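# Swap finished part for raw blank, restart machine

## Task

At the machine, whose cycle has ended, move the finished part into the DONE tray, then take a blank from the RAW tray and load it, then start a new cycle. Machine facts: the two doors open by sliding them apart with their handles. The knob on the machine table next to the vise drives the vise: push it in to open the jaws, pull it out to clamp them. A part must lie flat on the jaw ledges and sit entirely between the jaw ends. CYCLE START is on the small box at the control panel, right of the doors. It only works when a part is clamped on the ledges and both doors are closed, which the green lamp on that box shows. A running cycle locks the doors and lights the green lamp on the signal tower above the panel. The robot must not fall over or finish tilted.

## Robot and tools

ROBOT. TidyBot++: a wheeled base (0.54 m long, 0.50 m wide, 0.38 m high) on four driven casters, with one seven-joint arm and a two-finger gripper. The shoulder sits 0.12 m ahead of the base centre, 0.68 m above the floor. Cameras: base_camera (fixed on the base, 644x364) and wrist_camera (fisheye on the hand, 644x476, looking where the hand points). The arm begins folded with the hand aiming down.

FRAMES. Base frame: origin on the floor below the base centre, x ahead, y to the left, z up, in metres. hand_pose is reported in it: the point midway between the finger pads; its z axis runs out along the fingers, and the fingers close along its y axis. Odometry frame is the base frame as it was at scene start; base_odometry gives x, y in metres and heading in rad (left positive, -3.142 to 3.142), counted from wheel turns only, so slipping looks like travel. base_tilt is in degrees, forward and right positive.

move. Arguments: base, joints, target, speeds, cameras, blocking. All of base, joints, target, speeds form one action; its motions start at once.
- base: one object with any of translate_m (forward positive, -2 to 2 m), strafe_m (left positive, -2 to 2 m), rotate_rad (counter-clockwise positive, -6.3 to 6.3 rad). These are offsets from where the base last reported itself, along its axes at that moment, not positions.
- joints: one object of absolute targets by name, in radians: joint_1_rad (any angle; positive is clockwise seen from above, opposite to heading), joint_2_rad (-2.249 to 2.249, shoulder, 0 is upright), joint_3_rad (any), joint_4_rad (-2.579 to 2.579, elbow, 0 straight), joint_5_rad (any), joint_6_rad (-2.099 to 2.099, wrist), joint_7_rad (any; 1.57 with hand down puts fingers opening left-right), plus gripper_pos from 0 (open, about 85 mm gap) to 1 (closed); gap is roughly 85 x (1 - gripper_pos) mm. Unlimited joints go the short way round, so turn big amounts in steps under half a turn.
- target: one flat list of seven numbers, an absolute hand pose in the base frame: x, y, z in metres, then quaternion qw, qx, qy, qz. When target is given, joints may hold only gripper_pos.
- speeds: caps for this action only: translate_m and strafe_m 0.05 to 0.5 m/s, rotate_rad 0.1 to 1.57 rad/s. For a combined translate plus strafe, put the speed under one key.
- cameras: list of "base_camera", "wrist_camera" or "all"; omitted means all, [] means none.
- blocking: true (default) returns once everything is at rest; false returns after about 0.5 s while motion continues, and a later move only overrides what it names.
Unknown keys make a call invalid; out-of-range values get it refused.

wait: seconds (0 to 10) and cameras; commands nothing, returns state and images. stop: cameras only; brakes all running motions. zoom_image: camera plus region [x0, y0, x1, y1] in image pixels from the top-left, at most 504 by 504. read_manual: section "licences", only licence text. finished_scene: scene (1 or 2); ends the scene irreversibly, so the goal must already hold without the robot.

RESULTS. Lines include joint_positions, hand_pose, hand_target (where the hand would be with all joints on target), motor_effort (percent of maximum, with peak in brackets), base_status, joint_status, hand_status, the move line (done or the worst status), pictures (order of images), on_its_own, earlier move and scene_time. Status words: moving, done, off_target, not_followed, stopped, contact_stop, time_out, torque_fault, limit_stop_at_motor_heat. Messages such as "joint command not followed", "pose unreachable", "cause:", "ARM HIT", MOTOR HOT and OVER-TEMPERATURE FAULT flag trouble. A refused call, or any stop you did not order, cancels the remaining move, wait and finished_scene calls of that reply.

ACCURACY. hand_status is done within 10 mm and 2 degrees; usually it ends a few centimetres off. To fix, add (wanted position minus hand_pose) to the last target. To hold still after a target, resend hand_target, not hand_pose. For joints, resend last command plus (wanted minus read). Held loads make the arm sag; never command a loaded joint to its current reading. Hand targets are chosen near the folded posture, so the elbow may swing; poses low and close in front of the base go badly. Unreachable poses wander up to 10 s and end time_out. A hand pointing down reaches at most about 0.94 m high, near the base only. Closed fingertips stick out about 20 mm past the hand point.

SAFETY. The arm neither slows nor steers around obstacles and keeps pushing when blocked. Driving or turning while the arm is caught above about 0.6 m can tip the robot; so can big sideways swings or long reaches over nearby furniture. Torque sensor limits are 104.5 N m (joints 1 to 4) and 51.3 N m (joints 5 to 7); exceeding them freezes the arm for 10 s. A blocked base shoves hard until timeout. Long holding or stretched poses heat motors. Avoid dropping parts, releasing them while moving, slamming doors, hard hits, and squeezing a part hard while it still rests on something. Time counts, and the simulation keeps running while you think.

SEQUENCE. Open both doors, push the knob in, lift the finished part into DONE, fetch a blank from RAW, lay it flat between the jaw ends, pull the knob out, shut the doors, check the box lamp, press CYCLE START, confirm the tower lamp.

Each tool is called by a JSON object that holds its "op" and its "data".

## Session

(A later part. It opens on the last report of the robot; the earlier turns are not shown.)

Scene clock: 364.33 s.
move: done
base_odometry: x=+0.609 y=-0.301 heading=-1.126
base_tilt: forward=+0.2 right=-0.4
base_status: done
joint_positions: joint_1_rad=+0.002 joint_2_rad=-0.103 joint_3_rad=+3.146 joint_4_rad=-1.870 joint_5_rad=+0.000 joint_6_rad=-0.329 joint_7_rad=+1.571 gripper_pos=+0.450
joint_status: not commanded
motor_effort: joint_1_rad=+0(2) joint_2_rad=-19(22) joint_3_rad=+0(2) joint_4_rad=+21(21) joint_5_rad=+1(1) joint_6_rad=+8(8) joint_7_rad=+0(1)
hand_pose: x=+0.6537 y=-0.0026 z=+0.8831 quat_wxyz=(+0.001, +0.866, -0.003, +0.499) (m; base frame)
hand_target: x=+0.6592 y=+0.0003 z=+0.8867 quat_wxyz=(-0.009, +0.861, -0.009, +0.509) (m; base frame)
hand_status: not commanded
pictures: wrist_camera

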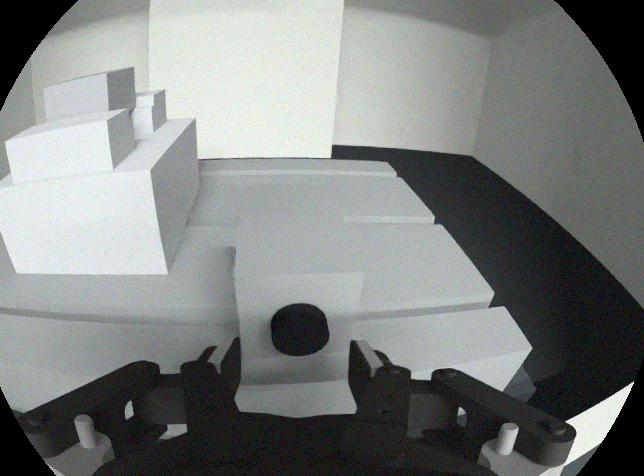

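{"op": "move", "data": {"base": {"strafe_m":-0.002,"translate_m":0.009}, "speeds": {"translate_m":0.05}, "cameras": ["wrist_camera"]}}

{"op": "zoom_image", "data": {"camera": "wrist_camera", "region": [200, 260, 400, 430]}}

Scene clock: 370.77 s.
move: done
base_odometry: x=+0.612 y=-0.310 heading=-1.125
base_tilt: forward=+0.2 right=-0.5
base_status: done
joint_positions: joint_1_rad=+0.002 joint_2_rad=-0.101 joint_3_rad=+3.146 joint_4_rad=-1.870 joint_5_rad=+0.000 joint_6_rad=-0.328 joint_7_rad=+1.571 gripper_pos=+0.450
joint_status: not commanded
motor_effort: joint_1_rad=+0(1) joint_2_rad=-19(21) joint_3_rad=+0(2) joint_4_rad=+21(21) joint_5_rad=+0(1) joint_6_rad=+8(8) joint_7_rad=+0(1)
hand_pose: x=+0.6541 y=-0.0026 z=+0.8823 quat_wxyz=(+0.001, +0.867, -0.003, +0.499) (m; base frame)
hand_target: x=+0.6592 y=+0.0003 z=+0.8867 quat_wxyz=(-0.009, +0.861, -0.009, +0.509) (m; base frame)
hand_status: not commanded
pictures: wrist_camera

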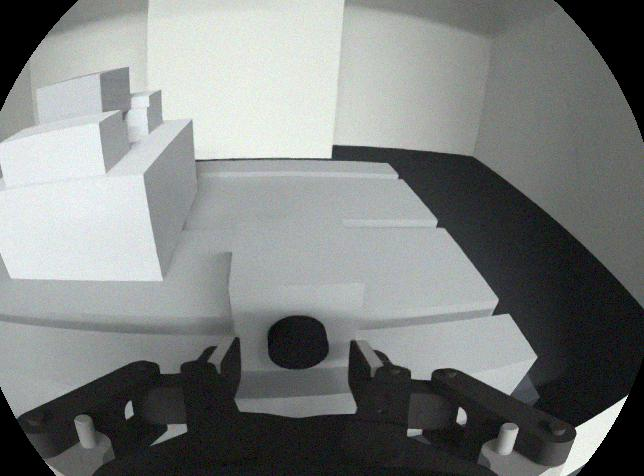

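Scaled by 2.520.

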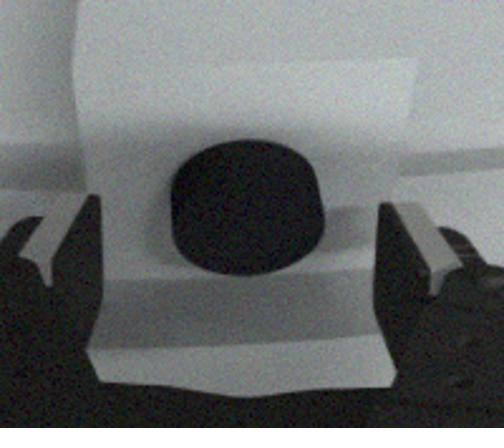

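{"op": "move", "data": {"base": {"strafe_m":-0.002,"translate_m":0.007}, "speeds": {"translate_m":0.05}, "cameras": ["wrist_camera"]}}

{"op": "zoom_image", "data": {"camera": "wrist_camera", "region": [200, 260, 400, 430]}}

Scene clock: 374.80 s.
move: done
base_odometry: x=+0.613 y=-0.317 heading=-1.125
base_tilt: forward=+0.2 right=-0.4
base_status: done
joint_positions: joint_1_rad=+0.002 joint_2_rad=-0.100 joint_3_rad=+3.146 joint_4_rad=-1.870 joint_5_rad=+0.000 joint_6_rad=-0.328 joint_7_rad=+1.571 gripper_pos=+0.450
joint_status: not commanded
motor_effort: joint_1_rad=+0(2) joint_2_rad=-18(21) joint_3_rad=+1(2) joint_4_rad=+20(21) joint_5_rad=+0(1) joint_6_rad=+8(8) joint_7_rad=+0(0)
hand_pose: x=+0.6542 y=-0.0026 z=+0.8821 quat_wxyz=(+0.001, +0.867, -0.003, +0.499) (m; base frame)
hand_target: x=+0.6592 y=+0.0003 z=+0.8867 quat_wxyz=(-0.009, +0.861, -0.009, +0.509) (m; base frame)
hand_status: not commanded
pictures: wrist_camera

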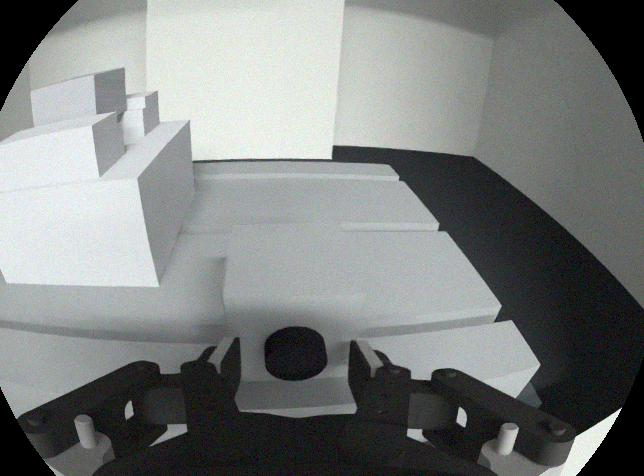

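Scaled by 2.520.

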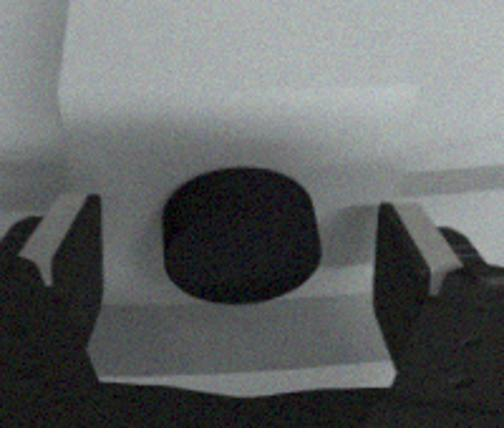

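{"op": "move", "data": {"joints": {"gripper_pos":0.85}, "cameras": ["wrist_camera"]}}

{"op": "zoom_image", "data": {"camera": "wrist_camera", "region": [200, 260, 400, 430]}}

Scene clock: 377.73 s.
move: off_target
base_odometry: x=+0.613 y=-0.317 heading=-1.125
base_tilt: forward=+0.1 right=-0.5
base_status: not commanded
joint_positions: joint_1_rad=+0.002 joint_2_rad=-0.102 joint_3_rad=+3.146 joint_4_rad=-1.870 joint_5_rad=+0.000 joint_6_rad=-0.328 joint_7_rad=+1.571 gripper_pos=+0.753
joint_status: gripper_pos off_target (ended at +0.753, target +0.850)
motor_effort: joint_1_rad=+0(2) joint_2_rad=-19(19) joint_3_rad=+1(1) joint_4_rad=+22(24) joint_5_rad=+0(1) joint_6_rad=+10(12) joint_7_rad=+0(1)
hand_pose: x=+0.6538 y=-0.0026 z=+0.8826 quat_wxyz=(+0.001, +0.866, -0.003, +0.499) (m; base frame)
hand_target: x=+0.6592 y=+0.0003 z=+0.8867 quat_wxyz=(-0.009, +0.861, -0.009, +0.509) (m; base frame)
hand_status: not commanded
pictures: wrist_camera

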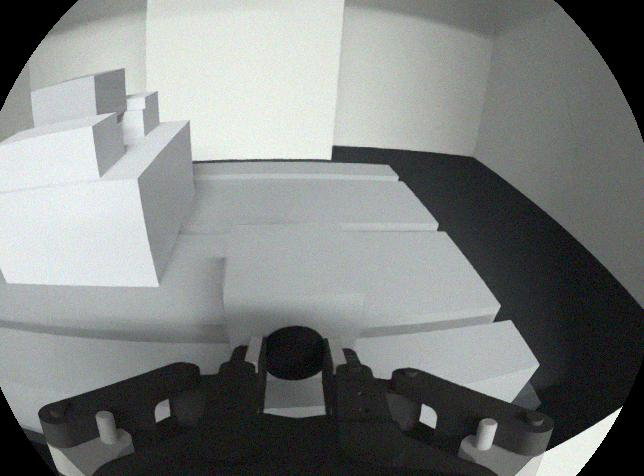

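Scaled by 2.520.

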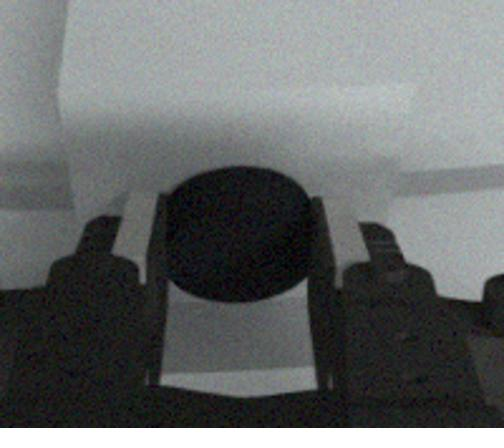

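Gripped at 0.753. Pull.

{"op": "move", "data": {"base": {"translate_m":-0.05}, "speeds": {"translate_m":0.06}, "cameras": ["wrist_camera"]}}

{"op": "zoom_image", "data": {"camera": "wrist_camera", "region": [200, 260, 400, 430]}}

Scene clock: 381.20 s.
move: done
base_odometry: x=+0.592 y=-0.272 heading=-1.125
base_tilt: forward=+0.2 right=-0.4
base_status: done
joint_positions: joint_1_rad=-0.002 joint_2_rad=-0.025 joint_3_rad=+3.148 joint_4_rad=-1.831 joint_5_rad=+0.000 joint_6_rad=-0.254 joint_7_rad=+1.571 gripper_pos=+0.756
joint_status: not commanded
motor_effort: joint_1_rad=+0(3) joint_2_rad=-37(39) joint_3_rad=+1(2) joint_4_rad=+14(22) joint_5_rad=+1(1) joint_6_rad=-1(9) joint_7_rad=+0(1)
hand_pose: x=+0.6892 y=-0.0012 z=+0.8829 quat_wxyz=(+0.001, +0.857, -0.002, +0.515) (m; base frame)
hand_target: x=+0.6592 y=+0.0003 z=+0.8867 quat_wxyz=(-0.009, +0.861, -0.009, +0.509) (m; base frame)
hand_status: not commanded
pictures: wrist_camera

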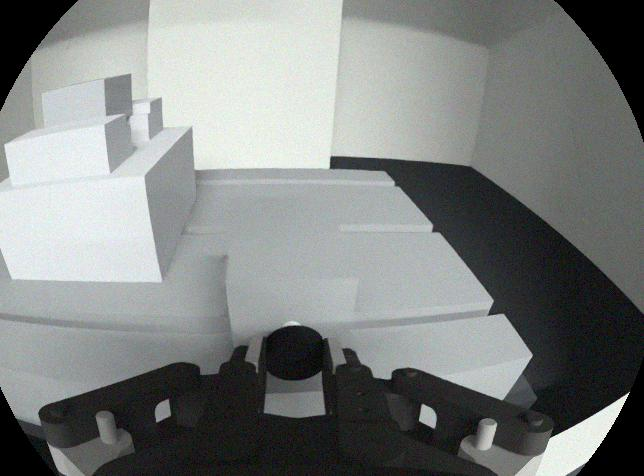

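Scaled by 2.520.

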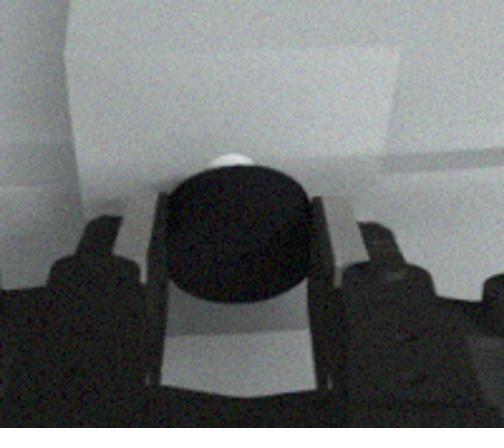

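Knob out, shaft visible. Relax and release.

{"op": "move", "data": {"base": {"translate_m":0.024}, "speeds": {"translate_m":0.06}, "cameras": []}}

{"op": "move", "data": {"joints": {"gripper_pos":0.4}, "cameras": ["wrist_camera"]}}

{"op": "move", "data": {"base": {"translate_m":-0.10}, "cameras": ["wrist_camera"]}}

{"op": "zoom_image", "data": {"camera": "wrist_camera", "region": [0, 60, 400, 360]}}

Scene clock: 385.73 s.
move: done
base_odometry: x=+0.602 y=-0.293 heading=-1.125
base_tilt: forward=+0.2 right=-0.4
base_status: done
joint_positions: joint_1_rad=+0.000 joint_2_rad=-0.076 joint_3_rad=+3.149 joint_4_rad=-1.864 joint_5_rad=+0.000 joint_6_rad=-0.289 joint_7_rad=+1.571 gripper_pos=+0.756
joint_status: not commanded
motor_effort: joint_1_rad=-2(3) joint_2_rad=-25(38) joint_3_rad=-1(2) joint_4_rad=+21(23) joint_5_rad=+0(1) joint_6_rad=+8(10) joint_7_rad=+0(1)
hand_pose: x=+0.6663 y=-0.0027 z=+0.8828 quat_wxyz=(+0.001, +0.862, -0.003, +0.508) (m; base frame)
hand_target: x=+0.6592 y=+0.0003 z=+0.8867 quat_wxyz=(-0.009, +0.861, -0.009, +0.509) (m; base frame)
hand_status: not commanded
pictures: none
No camera images: "cameras" was empty.

Scene clock: 386.57 s.
move: done
base_odometry: x=+0.602 y=-0.293 heading=-1.125
base_tilt: forward=+0.2 right=-0.4
base_status: not commanded
joint_positions: joint_1_rad=+0.000 joint_2_rad=-0.100 joint_3_rad=+3.149 joint_4_rad=-1.864 joint_5_rad=+0.000 joint_6_rad=-0.289 joint_7_rad=+1.571 gripper_pos=+0.400
joint_status: all done
motor_effort: joint_1_rad=-1(3) joint_2_rad=-19(28) joint_3_rad=+0(2) joint_4_rad=+21(22) joint_5_rad=+0(1) joint_6_rad=+8(8) joint_7_rad=+0(0)
hand_pose: x=+0.6614 y=-0.0027 z=+0.8955 quat_wxyz=(+0.001, +0.856, -0.003, +0.518) (m; base frame)
hand_target: x=+0.6592 y=+0.0003 z=+0.8867 quat_wxyz=(-0.009, +0.861, -0.009, +0.509) (m; base frame)
hand_status: not commanded
pictures: wrist_camera

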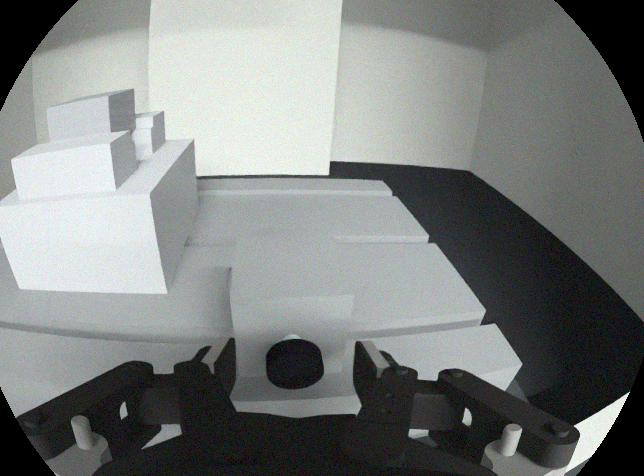

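Scene clock: 387.77 s.
move: done
base_odometry: x=+0.559 y=-0.203 heading=-1.125
base_tilt: forward=+0.2 right=-0.5
base_status: done
joint_positions: joint_1_rad=+0.000 joint_2_rad=-0.108 joint_3_rad=+3.149 joint_4_rad=-1.864 joint_5_rad=+0.000 joint_6_rad=-0.289 joint_7_rad=+1.571 gripper_pos=+0.400
joint_status: not commanded
motor_effort: joint_1_rad=-1(1) joint_2_rad=-18(23) joint_3_rad=+1(2) joint_4_rad=+21(22) joint_5_rad=+0(1) joint_6_rad=+8(9) joint_7_rad=+0(1)
hand_pose: x=+0.6598 y=-0.0027 z=+0.8998 quat_wxyz=(+0.001, +0.853, -0.003, +0.521) (m; base frame)
hand_target: x=+0.6592 y=+0.0003 z=+0.8867 quat_wxyz=(-0.009, +0.861, -0.009, +0.509) (m; base frame)
hand_status: not commanded
pictures: wrist_camera

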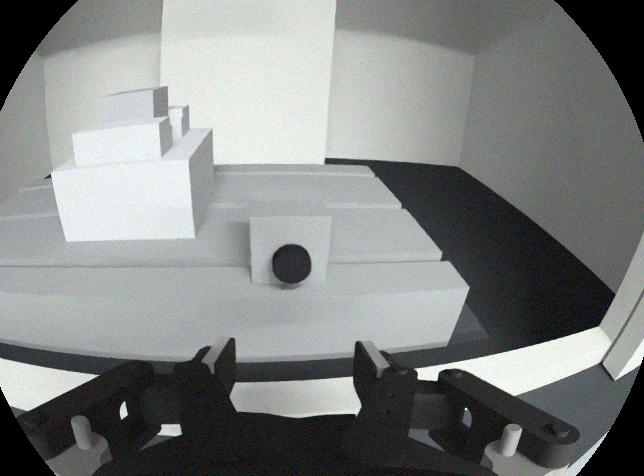

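Scaled by 1.260.

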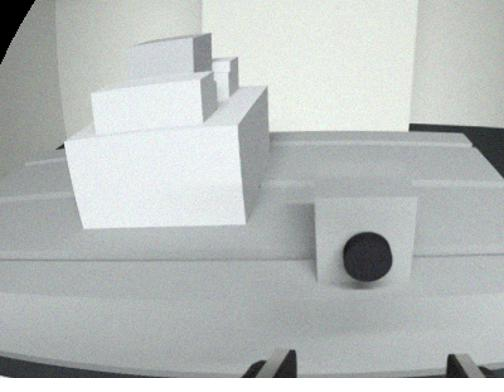

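{"op": "move", "data": {"base": {"translate_m":-0.25}, "cameras": []}}

{"op": "move", "data": {"base": {"strafe_m":0.543,"translate_m":0.05,"rotate_rad":-0.01}, "joints": {"joint_1_rad":0.0,"joint_2_rad":-0.17,"joint_3_rad":3.1416,"joint_4_rad":-1.39,"joint_5_rad":0,"joint_6_rad":-0.35,"joint_7_rad":1.5708,"gripper_pos":0}, "cameras": ["wrist_camera"]}}

Scene clock: 396.30 s.
move: done
base_odometry: x=+0.451 y=+0.023 heading=-1.125
base_tilt: forward=+0.2 right=-0.4
base_status: done
joint_positions: joint_1_rad=+0.000 joint_2_rad=-0.109 joint_3_rad=+3.149 joint_4_rad=-1.864 joint_5_rad=+0.000 joint_6_rad=-0.289 joint_7_rad=+1.571 gripper_pos=+0.400
joint_status: not commanded
motor_effort: joint_1_rad=-1(1) joint_2_rad=-19(21) joint_3_rad=+1(2) joint_4_rad=+20(21) joint_5_rad=+0(1) joint_6_rad=+8(9) joint_7_rad=+0(1)
hand_pose: x=+0.6595 y=-0.0027 z=+0.9004 quat_wxyz=(+0.001, +0.853, -0.003, +0.522) (m; base frame)
hand_target: x=+0.6592 y=+0.0003 z=+0.8867 quat_wxyz=(-0.009, +0.861, -0.009, +0.509) (m; base frame)
hand_status: not commanded
pictures: none
No camera images: "cameras" was empty.

Scene clock: 398.67 s.
move: done
base_odometry: x=+0.963 y=+0.212 heading=-1.134
base_tilt: forward=+0.2 right=-0.4
base_status: done
joint_positions: joint_1_rad=+0.000 joint_2_rad=-0.169 joint_3_rad=+3.143 joint_4_rad=-1.392 joint_5_rad=+0.000 joint_6_rad=-0.308 joint_7_rad=+1.571 gripper_pos=+0.000
joint_status: all done
motor_effort: joint_1_rad=-1(4) joint_2_rad=-16(21) joint_3_rad=+0(3) joint_4_rad=+21(23) joint_5_rad=+0(1) joint_6_rad=+9(10) joint_7_rad=+0(1)
hand_pose: x=+0.6547 y=+0.0005 z=+1.2161 quat_wxyz=(+0.000, +0.693, -0.001, +0.721) (m; base frame)
hand_target: x=+0.6543 y=+0.0013 z=+1.2048 quat_wxyz=(+0.000, +0.707, +0.000, +0.707) (m; base frame)
hand_status: not commanded
pictures: wrist_camera

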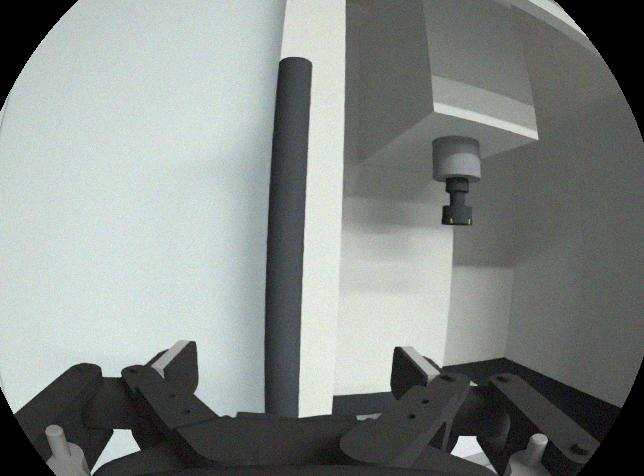

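{"op": "move", "data": {"base": {"strafe_m":0.008,"translate_m":0.145}, "speeds": {"translate_m":0.2}, "cameras": ["wrist_camera"]}}

Scene clock: 402.30 s.
move: done
base_odometry: x=+1.031 y=+0.084 heading=-1.134
base_tilt: forward=+0.2 right=-0.4
base_status: done
joint_positions: joint_1_rad=+0.000 joint_2_rad=-0.177 joint_3_rad=+3.143 joint_4_rad=-1.391 joint_5_rad=+0.000 joint_6_rad=-0.314 joint_7_rad=+1.571 gripper_pos=+0.000
joint_status: not commanded
motor_effort: joint_1_rad=-1(2) joint_2_rad=-16(19) joint_3_rad=+0(1) joint_4_rad=+20(21) joint_5_rad=+0(1) joint_6_rad=+9(11) joint_7_rad=+0(1)
hand_pose: x=+0.6504 y=+0.0005 z=+1.2192 quat_wxyz=(+0.000, +0.692, -0.001, +0.722) (m; base frame)
hand_target: x=+0.6543 y=+0.0013 z=+1.2048 quat_wxyz=(+0.000, +0.707, +0.000, +0.707) (m; base frame)
hand_status: not commanded
pictures: wrist_camera

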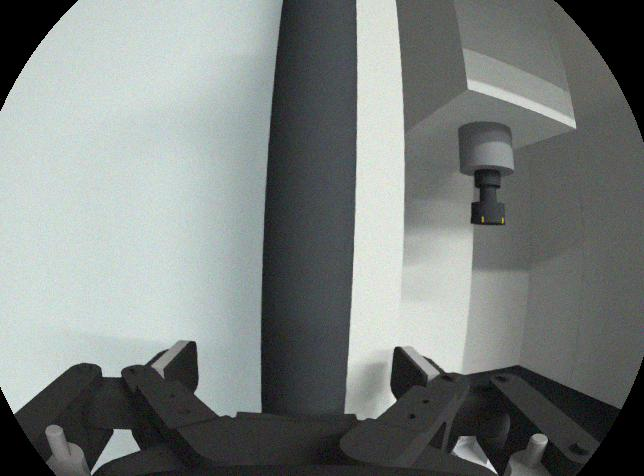

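{"op": "move", "data": {"base": {"strafe_m":-0.005,"translate_m":-0.012}, "cameras": ["wrist_camera"]}}

{"op": "move", "data": {"joints": {"gripper_pos":0.8}, "cameras": ["wrist_camera"]}}

Scene clock: 405.53 s.
move: done
base_odometry: x=+1.022 y=+0.093 heading=-1.134
base_tilt: forward=+0.2 right=-0.4
base_status: done
joint_positions: joint_1_rad=+0.000 joint_2_rad=-0.180 joint_3_rad=+3.143 joint_4_rad=-1.391 joint_5_rad=+0.000 joint_6_rad=-0.314 joint_7_rad=+1.571 gripper_pos=+0.000
joint_status: not commanded
motor_effort: joint_1_rad=+0(2) joint_2_rad=-16(20) joint_3_rad=+0(3) joint_4_rad=+21(21) joint_5_rad=+0(1) joint_6_rad=+9(10) joint_7_rad=+0(1)
hand_pose: x=+0.6491 y=+0.0007 z=+1.2206 quat_wxyz=(+0.000, +0.691, -0.001, +0.723) (m; base frame)
hand_target: x=+0.6543 y=+0.0013 z=+1.2048 quat_wxyz=(+0.000, +0.707, +0.000, +0.707) (m; base frame)
hand_status: not commanded
pictures: wrist_camera

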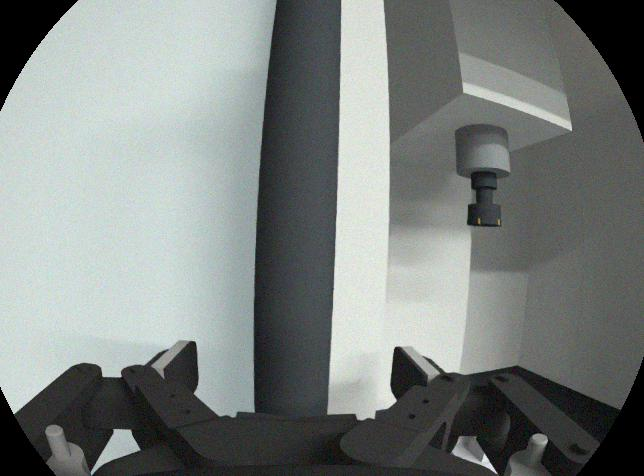

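Scene clock: 406.53 s.
move: off_target
base_odometry: x=+1.022 y=+0.093 heading=-1.134
base_tilt: forward=+0.2 right=-0.5
base_status: not commanded
joint_positions: joint_1_rad=-0.002 joint_2_rad=-0.180 joint_3_rad=+3.141 joint_4_rad=-1.391 joint_5_rad=+0.000 joint_6_rad=-0.314 joint_7_rad=+1.568 gripper_pos=+0.765
joint_status: gripper_pos off_target (ended at +0.765, target +0.800)
motor_effort: joint_1_rad=-1(3) joint_2_rad=-15(16) joint_3_rad=-1(4) joint_4_rad=+21(21) joint_5_rad=+1(5) joint_6_rad=+9(10) joint_7_rad=+1(5)
hand_pose: x=+0.6491 y=+0.0028 z=+1.2206 quat_wxyz=(-0.002, +0.691, +0.000, +0.723) (m; base frame)
hand_target: x=+0.6543 y=+0.0013 z=+1.2048 quat_wxyz=(+0.000, +0.707, +0.000, +0.707) (m; base frame)
hand_status: not commanded
pictures: wrist_camera

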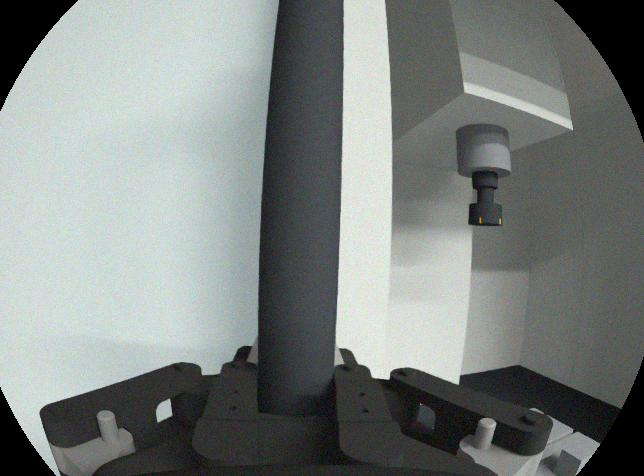

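{"op": "move", "data": {"base": {"strafe_m":-0.5}, "speeds": {"strafe_m":0.15}, "cameras": ["wrist_camera"]}}

{"op": "move", "data": {"base": {"strafe_m":-0.05}, "speeds": {"strafe_m":0.1}, "cameras": ["wrist_camera"]}}

Scene clock: 413.80 s.
move: done
base_odometry: x=+0.569 y=-0.118 heading=-1.134
base_tilt: forward=+0.2 right=-0.5
base_status: done
joint_positions: joint_1_rad=-0.051 joint_2_rad=-0.086 joint_3_rad=+3.087 joint_4_rad=-1.324 joint_5_rad=-0.001 joint_6_rad=-0.277 joint_7_rad=+1.564 gripper_pos=+0.769
joint_status: not commanded
motor_effort: joint_1_rad=+12(14) joint_2_rad=-38(40) joint_3_rad=+13(16) joint_4_rad=+8(21) joint_5_rad=+5(9) joint_6_rad=-7(9) joint_7_rad=+2(6)
hand_pose: x=+0.6865 y=+0.0643 z=+1.2214 quat_wxyz=(-0.040, +0.686, +0.036, +0.726) (m; base frame)
hand_target: x=+0.6543 y=+0.0013 z=+1.2048 quat_wxyz=(+0.000, +0.707, +0.000, +0.707) (m; base frame)
hand_status: not commanded
pictures: wrist_camera

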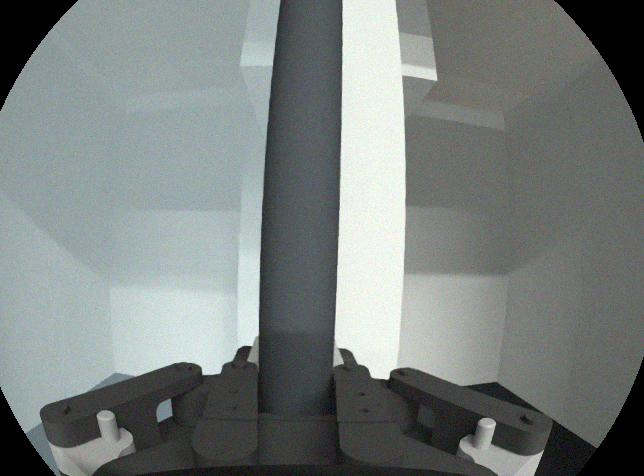

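Scene clock: 414.80 s.
move: done
base_odometry: x=+0.524 y=-0.139 heading=-1.133
base_tilt: forward=+0.3 right=-0.5
base_status: done
joint_positions: joint_1_rad=-0.090 joint_2_rad=-0.073 joint_3_rad=+3.044 joint_4_rad=-1.317 joint_5_rad=-0.001 joint_6_rad=-0.264 joint_7_rad=+1.564 gripper_pos=+0.769
joint_status: not commanded
motor_effort: joint_1_rad=+17(19) joint_2_rad=-41(43) joint_3_rad=+18(21) joint_4_rad=+6(9) joint_5_rad=+4(6) joint_6_rad=-9(10) joint_7_rad=+0(2)
hand_pose: x=+0.6847 y=+0.1128 z=+1.2216 quat_wxyz=(-0.069, +0.682, +0.064, +0.726) (m; base frame)
hand_target: x=+0.6543 y=+0.0013 z=+1.2048 quat_wxyz=(+0.000, +0.707, +0.000, +0.707) (m; base frame)
hand_status: not commanded
pictures: wrist_camera

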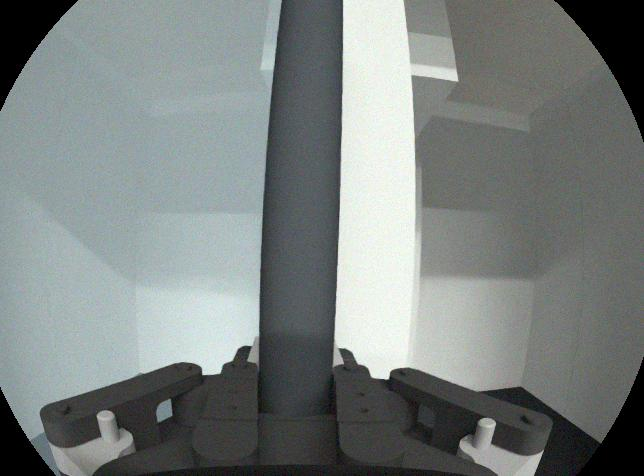

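{"op": "move", "data": {"base": {"strafe_m":0.11,"translate_m":0.02}, "speeds": {"strafe_m":0.15}, "cameras": []}}

{"op": "move", "data": {"joints": {"gripper_pos":0}, "cameras": ["wrist_camera"]}}

{"op": "move", "data": {"base": {"translate_m":-0.14}, "joints": {"joint_1_rad":0.0,"joint_2_rad":-0.17,"joint_3_rad":3.1416,"joint_4_rad":-1.39,"joint_5_rad":0,"joint_6_rad":-0.35,"joint_7_rad":1.5708,"gripper_pos":0}, "cameras": ["wrist_camera"]}}

Scene clock: 422.27 s.
move: done
base_odometry: x=+0.633 y=-0.111 heading=-1.133
base_tilt: forward=+0.3 right=-0.5
base_status: done
joint_positions: joint_1_rad=+0.001 joint_2_rad=-0.144 joint_3_rad=+3.143 joint_4_rad=-1.364 joint_5_rad=-0.001 joint_6_rad=-0.307 joint_7_rad=+1.564 gripper_pos=+0.769
joint_status: not commanded
motor_effort: joint_1_rad=-1(17) joint_2_rad=-22(42) joint_3_rad=+0(18) joint_4_rad=+19(20) joint_5_rad=+0(5) joint_6_rad=+7(8) joint_7_rad=+0(2)
hand_pose: x=+0.6646 y=+0.0002 z=+1.2204 quat_wxyz=(-0.002, +0.691, -0.003, +0.723) (m; base frame)
hand_target: x=+0.6543 y=+0.0013 z=+1.2048 quat_wxyz=(+0.000, +0.707, +0.000, +0.707) (m; base frame)
hand_status: not commanded
pictures: none
No camera images: "cameras" was empty.

Scene clock: 423.27 s.
move: done
base_odometry: x=+0.633 y=-0.111 heading=-1.133
base_tilt: forward=+0.2 right=-0.4
base_status: not commanded
joint_positions: joint_1_rad=+0.001 joint_2_rad=-0.167 joint_3_rad=+3.143 joint_4_rad=-1.372 joint_5_rad=-0.001 joint_6_rad=-0.319 joint_7_rad=+1.564 gripper_pos=+0.000
joint_status: all done
motor_effort: joint_1_rad=-1(1) joint_2_rad=-16(22) joint_3_rad=+1(1) joint_4_rad=+21(21) joint_5_rad=+0(1) joint_6_rad=+9(9) joint_7_rad=-1(1)
hand_pose: x=+0.6534 y=+0.0002 z=+1.2239 quat_wxyz=(-0.002, +0.690, -0.003, +0.724) (m; base frame)
hand_target: x=+0.6543 y=+0.0013 z=+1.2048 quat_wxyz=(+0.000, +0.707, +0.000, +0.707) (m; base frame)
hand_status: not commanded
pictures: wrist_camera

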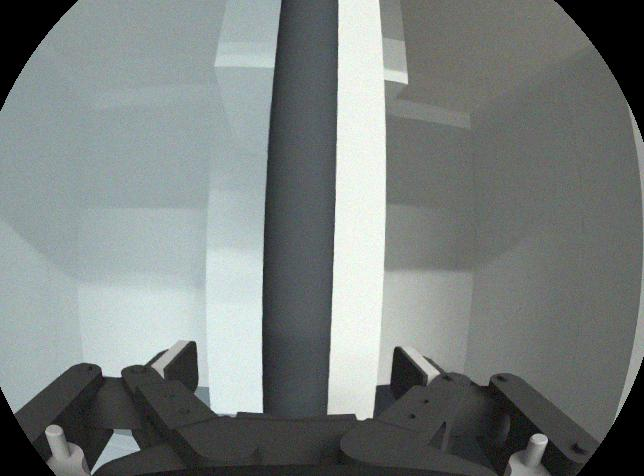

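Scene clock: 424.73 s.
move: done
base_odometry: x=+0.574 y=+0.016 heading=-1.133
base_tilt: forward=+0.1 right=-0.4
base_status: done
joint_positions: joint_1_rad=+0.001 joint_2_rad=-0.181 joint_3_rad=+3.143 joint_4_rad=-1.373 joint_5_rad=-0.001 joint_6_rad=-0.319 joint_7_rad=+1.564 gripper_pos=+0.000
joint_status: all done
motor_effort: joint_1_rad=-1(1) joint_2_rad=-16(21) joint_3_rad=+1(1) joint_4_rad=+21(22) joint_5_rad=+0(1) joint_6_rad=+9(10) joint_7_rad=+0(1)
hand_pose: x=+0.6461 y=+0.0003 z=+1.2307 quat_wxyz=(-0.002, +0.686, -0.003, +0.728) (m; base frame)
hand_target: x=+0.6543 y=+0.0013 z=+1.2048 quat_wxyz=(+0.000, +0.707, +0.000, +0.707) (m; base frame)
hand_status: not commanded
pictures: wrist_camera

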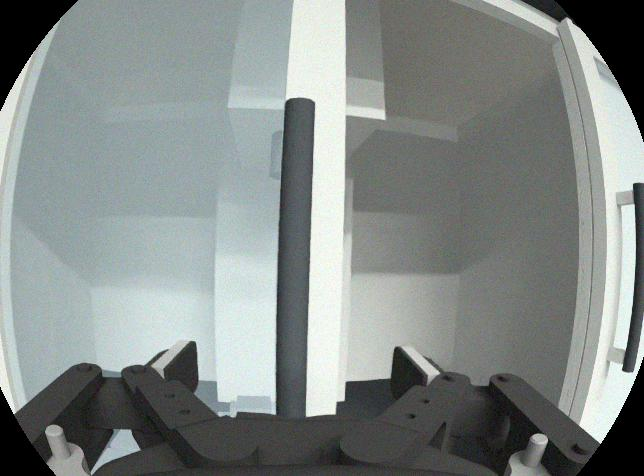

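{"op": "move", "data": {"base": {"strafe_m":-0.549,"translate_m":0.03,"rotate_rad":0.005}, "cameras": ["wrist_camera"]}}

Scene clock: 431.47 s.
move: done
base_odometry: x=+0.089 y=-0.244 heading=-1.129
base_tilt: forward=+0.2 right=-0.4
base_status: done
joint_positions: joint_1_rad=+0.001 joint_2_rad=-0.181 joint_3_rad=+3.145 joint_4_rad=-1.373 joint_5_rad=-0.001 joint_6_rad=-0.319 joint_7_rad=+1.564 gripper_pos=+0.000
joint_status: not commanded
motor_effort: joint_1_rad=-1(3) joint_2_rad=-16(16) joint_3_rad=+0(4) joint_4_rad=+20(21) joint_5_rad=+1(1) joint_6_rad=+9(9) joint_7_rad=+0(1)
hand_pose: x=+0.6462 y=-0.0010 z=+1.2306 quat_wxyz=(-0.002, +0.686, -0.004, +0.728) (m; base frame)
hand_target: x=+0.6543 y=+0.0013 z=+1.2048 quat_wxyz=(+0.000, +0.707, +0.000, +0.707) (m; base frame)
hand_status: not commanded
pictures: wrist_camera

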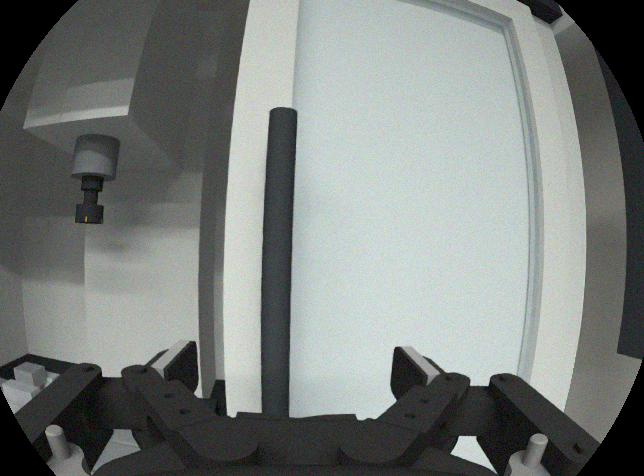

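{"op": "move", "data": {"base": {"strafe_m":0.013,"translate_m":0.145}, "speeds": {"translate_m":0.2}, "cameras": ["wrist_camera"]}}

Scene clock: 435.40 s.
move: done
base_odometry: x=+0.162 y=-0.370 heading=-1.129
base_tilt: forward=+0.2 right=-0.4
base_status: done
joint_positions: joint_1_rad=+0.001 joint_2_rad=-0.173 joint_3_rad=+3.145 joint_4_rad=-1.373 joint_5_rad=-0.001 joint_6_rad=-0.319 joint_7_rad=+1.564 gripper_pos=+0.000
joint_status: not commanded
motor_effort: joint_1_rad=-1(2) joint_2_rad=-16(20) joint_3_rad=+1(2) joint_4_rad=+20(21) joint_5_rad=+0(1) joint_6_rad=+9(10) joint_7_rad=+0(1)
hand_pose: x=+0.6505 y=-0.0010 z=+1.2261 quat_wxyz=(-0.002, +0.689, -0.004, +0.725) (m; base frame)
hand_target: x=+0.6543 y=+0.0013 z=+1.2048 quat_wxyz=(+0.000, +0.707, +0.000, +0.707) (m; base frame)
hand_status: not commanded
pictures: wrist_camera

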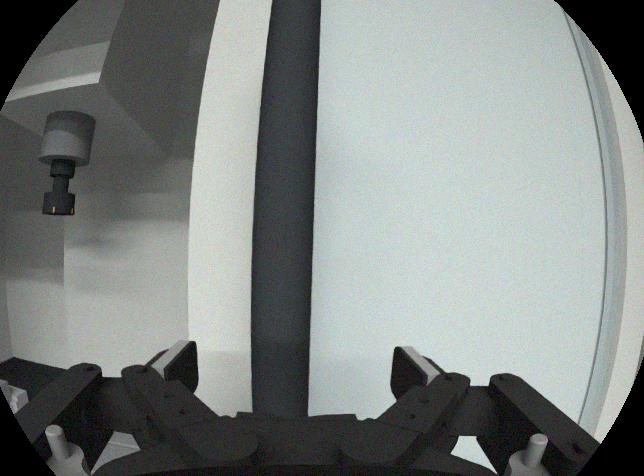

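{"op": "move", "data": {"base": {"strafe_m":0.007,"translate_m":0.03}, "speeds": {"translate_m":0.1}, "cameras": ["wrist_camera"]}}

Scene clock: 440.10 s.
move: done
base_odometry: x=+0.181 y=-0.394 heading=-1.130
base_tilt: forward=+0.2 right=-0.4
base_status: done
joint_positions: joint_1_rad=+0.001 joint_2_rad=-0.171 joint_3_rad=+3.145 joint_4_rad=-1.374 joint_5_rad=-0.001 joint_6_rad=-0.319 joint_7_rad=+1.564 gripper_pos=+0.000
joint_status: not commanded
motor_effort: joint_1_rad=-1(2) joint_2_rad=-16(19) joint_3_rad=+0(1) joint_4_rad=+20(21) joint_5_rad=+0(1) joint_6_rad=+9(10) joint_7_rad=+1(1)
hand_pose: x=+0.6516 y=-0.0010 z=+1.2248 quat_wxyz=(-0.002, +0.690, -0.004, +0.724) (m; base frame)
hand_target: x=+0.6543 y=+0.0013 z=+1.2048 quat_wxyz=(+0.000, +0.707, +0.000, +0.707) (m; base frame)
hand_status: not commanded
pictures: wrist_camera

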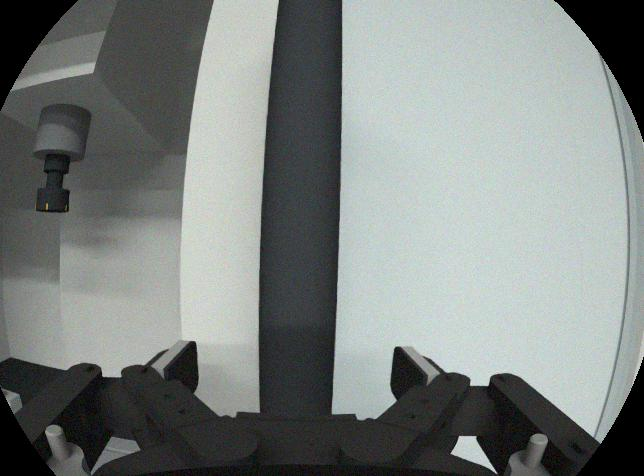

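{"op": "move", "data": {"joints": {"gripper_pos":0.8}, "cameras": []}}

{"op": "move", "data": {"base": {"strafe_m":0.5}, "speeds": {"strafe_m":0.15}, "cameras": ["wrist_camera"]}}

{"op": "move", "data": {"base": {"strafe_m":0.05}, "speeds": {"strafe_m":0.1}, "cameras": ["wrist_camera"]}}

Scene clock: 443.93 s.
move: off_target
base_odometry: x=+0.181 y=-0.394 heading=-1.130
base_tilt: forward=+0.2 right=-0.4
base_status: not commanded
joint_positions: joint_1_rad=+0.001 joint_2_rad=-0.171 joint_3_rad=+3.145 joint_4_rad=-1.374 joint_5_rad=-0.001 joint_6_rad=-0.319 joint_7_rad=+1.564 gripper_pos=+0.768
joint_status: gripper_pos off_target (ended at +0.768, target +0.800)
motor_effort: joint_1_rad=-1(2) joint_2_rad=-15(17) joint_3_rad=+0(1) joint_4_rad=+21(21) joint_5_rad=-1(1) joint_6_rad=+10(10) joint_7_rad=-1(1)
hand_pose: x=+0.6516 y=-0.0010 z=+1.2247 quat_wxyz=(-0.002, +0.690, -0.004, +0.724) (m; base frame)
hand_target: x=+0.6543 y=+0.0013 z=+1.2048 quat_wxyz=(+0.000, +0.707, +0.000, +0.707) (m; base frame)
hand_status: not commanded
pictures: none
No camera images: "cameras" was empty.

Scene clock: 447.90 s.
move: done
base_odometry: x=+0.634 y=-0.181 heading=-1.130
base_tilt: forward=+0.2 right=-0.5
base_status: done
joint_positions: joint_1_rad=+0.058 joint_2_rad=-0.255 joint_3_rad=+3.205 joint_4_rad=-1.412 joint_5_rad=-0.001 joint_6_rad=-0.389 joint_7_rad=+1.570 gripper_pos=+0.768
joint_status: not commanded
motor_effort: joint_1_rad=-12(15) joint_2_rad=+5(20) joint_3_rad=-11(16) joint_4_rad=+28(29) joint_5_rad=-8(10) joint_6_rad=+21(22) joint_7_rad=-4(6)
hand_pose: x=+0.6085 y=-0.0659 z=+1.2231 quat_wxyz=(+0.036, +0.697, -0.048, +0.715) (m; base frame)
hand_target: x=+0.6543 y=+0.0013 z=+1.2048 quat_wxyz=(+0.000, +0.707, +0.000, +0.707) (m; base frame)
hand_status: not commanded
pictures: wrist_camera

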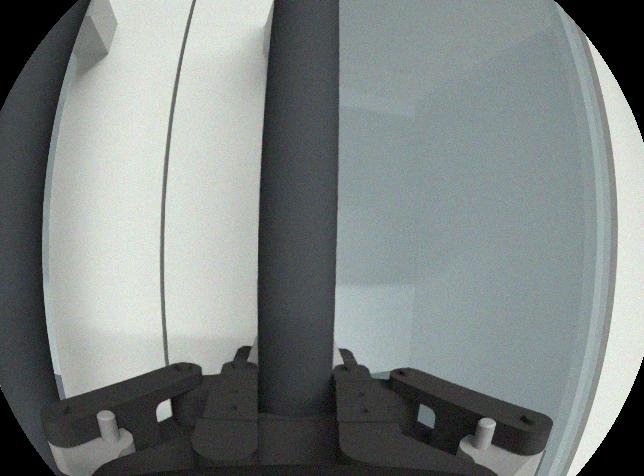

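Scene clock: 448.90 s.
move: done
base_odometry: x=+0.679 y=-0.160 heading=-1.130
base_tilt: forward=+0.2 right=-0.4
base_status: done
joint_positions: joint_1_rad=+0.091 joint_2_rad=-0.238 joint_3_rad=+3.258 joint_4_rad=-1.401 joint_5_rad=+0.009 joint_6_rad=-0.381 joint_7_rad=+1.577 gripper_pos=+0.768
joint_status: not commanded
motor_effort: joint_1_rad=-19(21) joint_2_rad=-2(6) joint_3_rad=-20(23) joint_4_rad=+22(28) joint_5_rad=-12(13) joint_6_rad=+13(22) joint_7_rad=-6(7)
hand_pose: x=+0.6081 y=-0.1162 z=+1.2234 quat_wxyz=(+0.070, +0.694, -0.077, +0.713) (m; base frame)
hand_target: x=+0.6543 y=+0.0013 z=+1.2048 quat_wxyz=(+0.000, +0.707, +0.000, +0.707) (m; base frame)
hand_status: not commanded
pictures: wrist_camera

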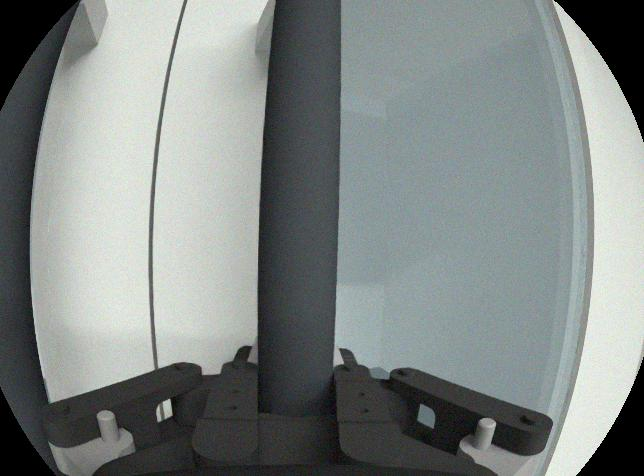

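{"op": "move", "data": {"base": {"strafe_m":-0.115,"translate_m":-0.03}, "speeds": {"strafe_m":0.15}, "cameras": []}}

{"op": "move", "data": {"joints": {"gripper_pos":0}, "cameras": ["wrist_camera"]}}

{"op": "move", "data": {"base": {"translate_m":-0.25}, "cameras": ["wrist_camera"]}}

Scene clock: 456.13 s.
move: done
base_odometry: x=+0.562 y=-0.181 heading=-1.130
base_tilt: forward=+0.2 right=-0.4
base_status: done
joint_positions: joint_1_rad=-0.007 joint_2_rad=-0.197 joint_3_rad=+3.133 joint_4_rad=-1.379 joint_5_rad=+0.009 joint_6_rad=-0.356 joint_7_rad=+1.573 gripper_pos=+0.769
joint_status: not commanded
motor_effort: joint_1_rad=+1(20) joint_2_rad=-12(14) joint_3_rad=+3(21) joint_4_rad=+18(23) joint_5_rad=+4(12) joint_6_rad=+7(14) joint_7_rad=+3(6)
hand_pose: x=+0.6385 y=+0.0094 z=+1.2237 quat_wxyz=(+0.000, +0.695, +0.009, +0.719) (m; base frame)
hand_target: x=+0.6543 y=+0.0013 z=+1.2048 quat_wxyz=(+0.000, +0.707, +0.000, +0.707) (m; base frame)
hand_status: not commanded
pictures: none
No camera images: "cameras" was empty.

Scene clock: 457.13 s.
move: done
base_odometry: x=+0.562 y=-0.181 heading=-1.130
base_tilt: forward=+0.3 right=-0.4
base_status: not commanded
joint_positions: joint_1_rad=-0.006 joint_2_rad=-0.185 joint_3_rad=+3.135 joint_4_rad=-1.380 joint_5_rad=+0.009 joint_6_rad=-0.356 joint_7_rad=+1.573 gripper_pos=+0.000
joint_status: all done
motor_effort: joint_1_rad=-1(2) joint_2_rad=-15(16) joint_3_rad=+1(3) joint_4_rad=+21(21) joint_5_rad=+1(4) joint_6_rad=+9(9) joint_7_rad=+0(4)
hand_pose: x=+0.6449 y=+0.0077 z=+1.2171 quat_wxyz=(+0.001, +0.700, +0.007, +0.714) (m; base frame)
hand_target: x=+0.6543 y=+0.0013 z=+1.2048 quat_wxyz=(+0.000, +0.707, +0.000, +0.707) (m; base frame)
hand_status: not commanded
pictures: wrist_camera

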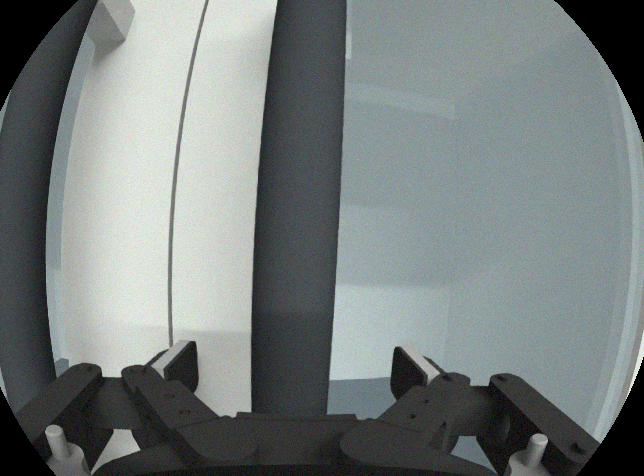

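Scene clock: 458.97 s.
move: done
base_odometry: x=+0.455 y=+0.045 heading=-1.130
base_tilt: forward=+0.1 right=-0.4
base_status: done
joint_positions: joint_1_rad=-0.006 joint_2_rad=-0.182 joint_3_rad=+3.135 joint_4_rad=-1.380 joint_5_rad=+0.009 joint_6_rad=-0.356 joint_7_rad=+1.573 gripper_pos=+0.000
joint_status: not commanded
motor_effort: joint_1_rad=+0(1) joint_2_rad=-16(20) joint_3_rad=+1(1) joint_4_rad=+21(22) joint_5_rad=+0(1) joint_6_rad=+9(10) joint_7_rad=+0(1)
hand_pose: x=+0.6465 y=+0.0077 z=+1.2154 quat_wxyz=(+0.001, +0.701, +0.007, +0.713) (m; base frame)
hand_target: x=+0.6543 y=+0.0013 z=+1.2048 quat_wxyz=(+0.000, +0.707, +0.000, +0.707) (m; base frame)
hand_status: not commanded
pictures: wrist_camera

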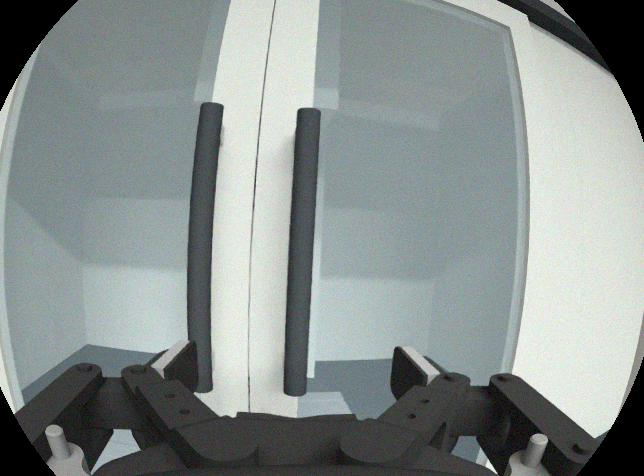

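{"op": "move", "data": {"base": {"translate_m":-0.15,"strafe_m":-1.0}, "joints": {"joint_1_rad":0.0,"joint_2_rad":-0.157,"joint_3_rad":3.1416,"joint_4_rad":-1.435,"joint_5_rad":0,"joint_6_rad":-0.32,"joint_7_rad":1.5708,"gripper_pos":1}}}

Scene clock: 467.33 s.
move: done
base_odometry: x=-0.513 y=-0.247 heading=-1.130
base_tilt: forward=+0.2 right=-0.4
base_status: done
joint_positions: joint_1_rad=-0.005 joint_2_rad=-0.170 joint_3_rad=+3.137 joint_4_rad=-1.418 joint_5_rad=+0.009 joint_6_rad=-0.342 joint_7_rad=+1.573 gripper_pos=+0.999
joint_status: all done
motor_effort: joint_1_rad=-1(2) joint_2_rad=-16(18) joint_3_rad=+0(4) joint_4_rad=+21(22) joint_5_rad=+0(1) joint_6_rad=+9(10) joint_7_rad=+0(2)
hand_pose: x=+0.6571 y=+0.0060 z=+1.1903 quat_wxyz=(+0.002, +0.714, +0.006, +0.700) (m; base frame)
hand_target: x=+0.6654 y=+0.0013 z=+1.1797 quat_wxyz=(+0.000, +0.717, +0.000, +0.697) (m; base frame)
hand_status: not commanded
pictures: base_camera, wrist_camera

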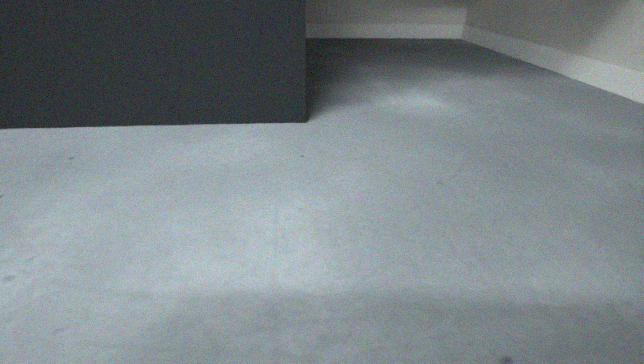

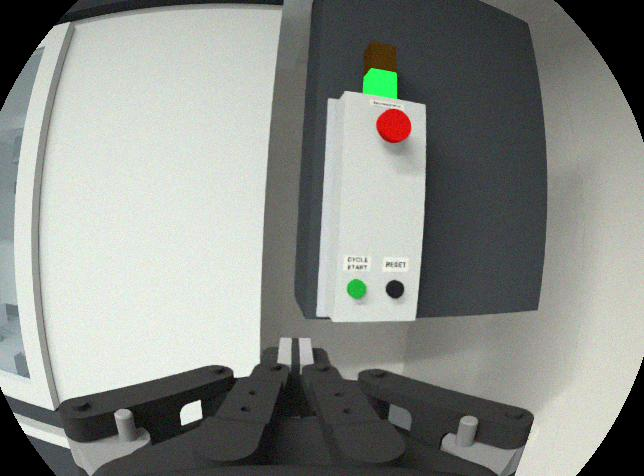

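{"op": "move", "data": {"base": {"translate_m":0.12,"strafe_m":-0.08}, "cameras": ["wrist_camera"]}}

{"op": "zoom_image", "data": {"camera": "wrist_camera", "region": [200, 220, 450, 420]}}

Scene clock: 473.60 s.
move: done
base_odometry: x=-0.535 y=-0.389 heading=-1.130
base_tilt: forward=+0.2 right=-0.4
base_status: done
joint_positions: joint_1_rad=-0.005 joint_2_rad=-0.159 joint_3_rad=+3.138 joint_4_rad=-1.419 joint_5_rad=+0.009 joint_6_rad=-0.342 joint_7_rad=+1.573 gripper_pos=+0.999
joint_status: not commanded
motor_effort: joint_1_rad=-1(2) joint_2_rad=-16(20) joint_3_rad=+0(2) joint_4_rad=+21(22) joint_5_rad=+0(1) joint_6_rad=+9(10) joint_7_rad=+0(1)
hand_pose: x=+0.6626 y=+0.0049 z=+1.1842 quat_wxyz=(+0.002, +0.718, +0.006, +0.696) (m; base frame)
hand_target: x=+0.6654 y=+0.0013 z=+1.1797 quat_wxyz=(+0.000, +0.717, +0.000, +0.697) (m; base frame)
hand_status: not commanded
pictures: wrist_camera

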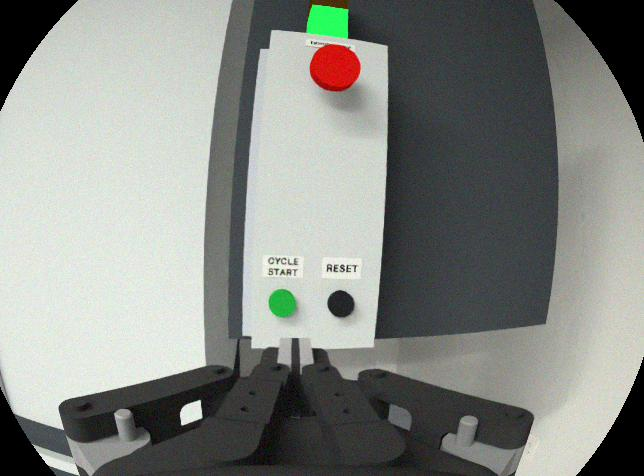

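Scaled by 2.016.

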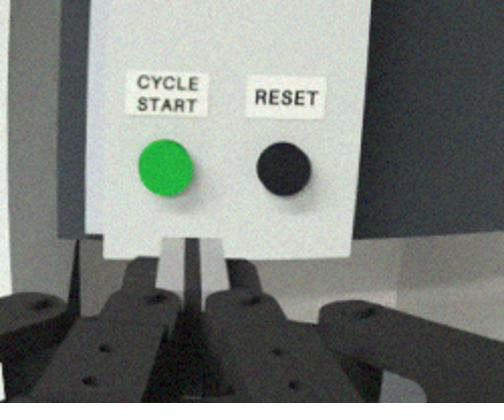

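{"op": "move", "data": {"base": {"translate_m":0.09,"strafe_m":0.0115}, "joints": {"joint_6_rad":-0.28}, "cameras": ["wrist_camera"]}}

{"op": "zoom_image", "data": {"camera": "wrist_camera", "region": [200, 220, 450, 420]}}

Scene clock: 481.73 s.
move: done
base_odometry: x=-0.486 y=-0.466 heading=-1.131
base_tilt: forward=+0.3 right=-0.4
base_status: done
joint_positions: joint_1_rad=-0.005 joint_2_rad=-0.157 joint_3_rad=+3.138 joint_4_rad=-1.420 joint_5_rad=+0.009 joint_6_rad=-0.300 joint_7_rad=+1.573 gripper_pos=+0.999
joint_status: all done
motor_effort: joint_1_rad=-1(2) joint_2_rad=-17(22) joint_3_rad=+1(1) joint_4_rad=+21(22) joint_5_rad=+0(1) joint_6_rad=+9(10) joint_7_rad=+0(1)
hand_pose: x=+0.6639 y=+0.0051 z=+1.1951 quat_wxyz=(+0.002, +0.704, +0.006, +0.710) (m; base frame)
hand_target: x=+0.6655 y=+0.0013 z=+1.1921 quat_wxyz=(+0.000, +0.703, +0.000, +0.712) (m; base frame)
hand_status: not commanded
pictures: wrist_camera

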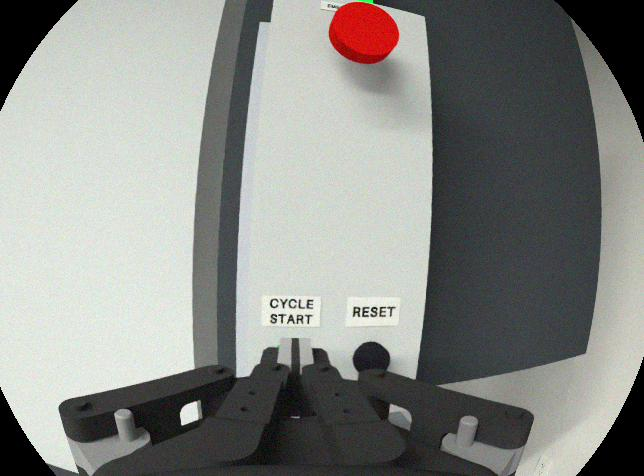

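Scaled by 2.016.

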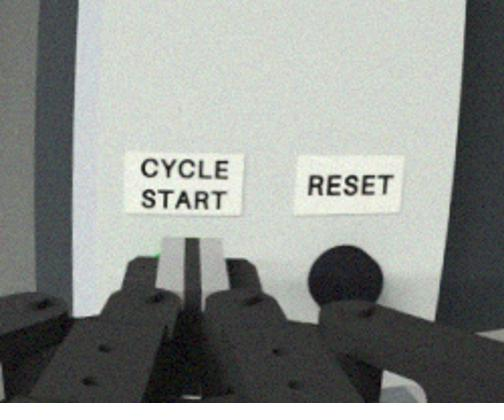

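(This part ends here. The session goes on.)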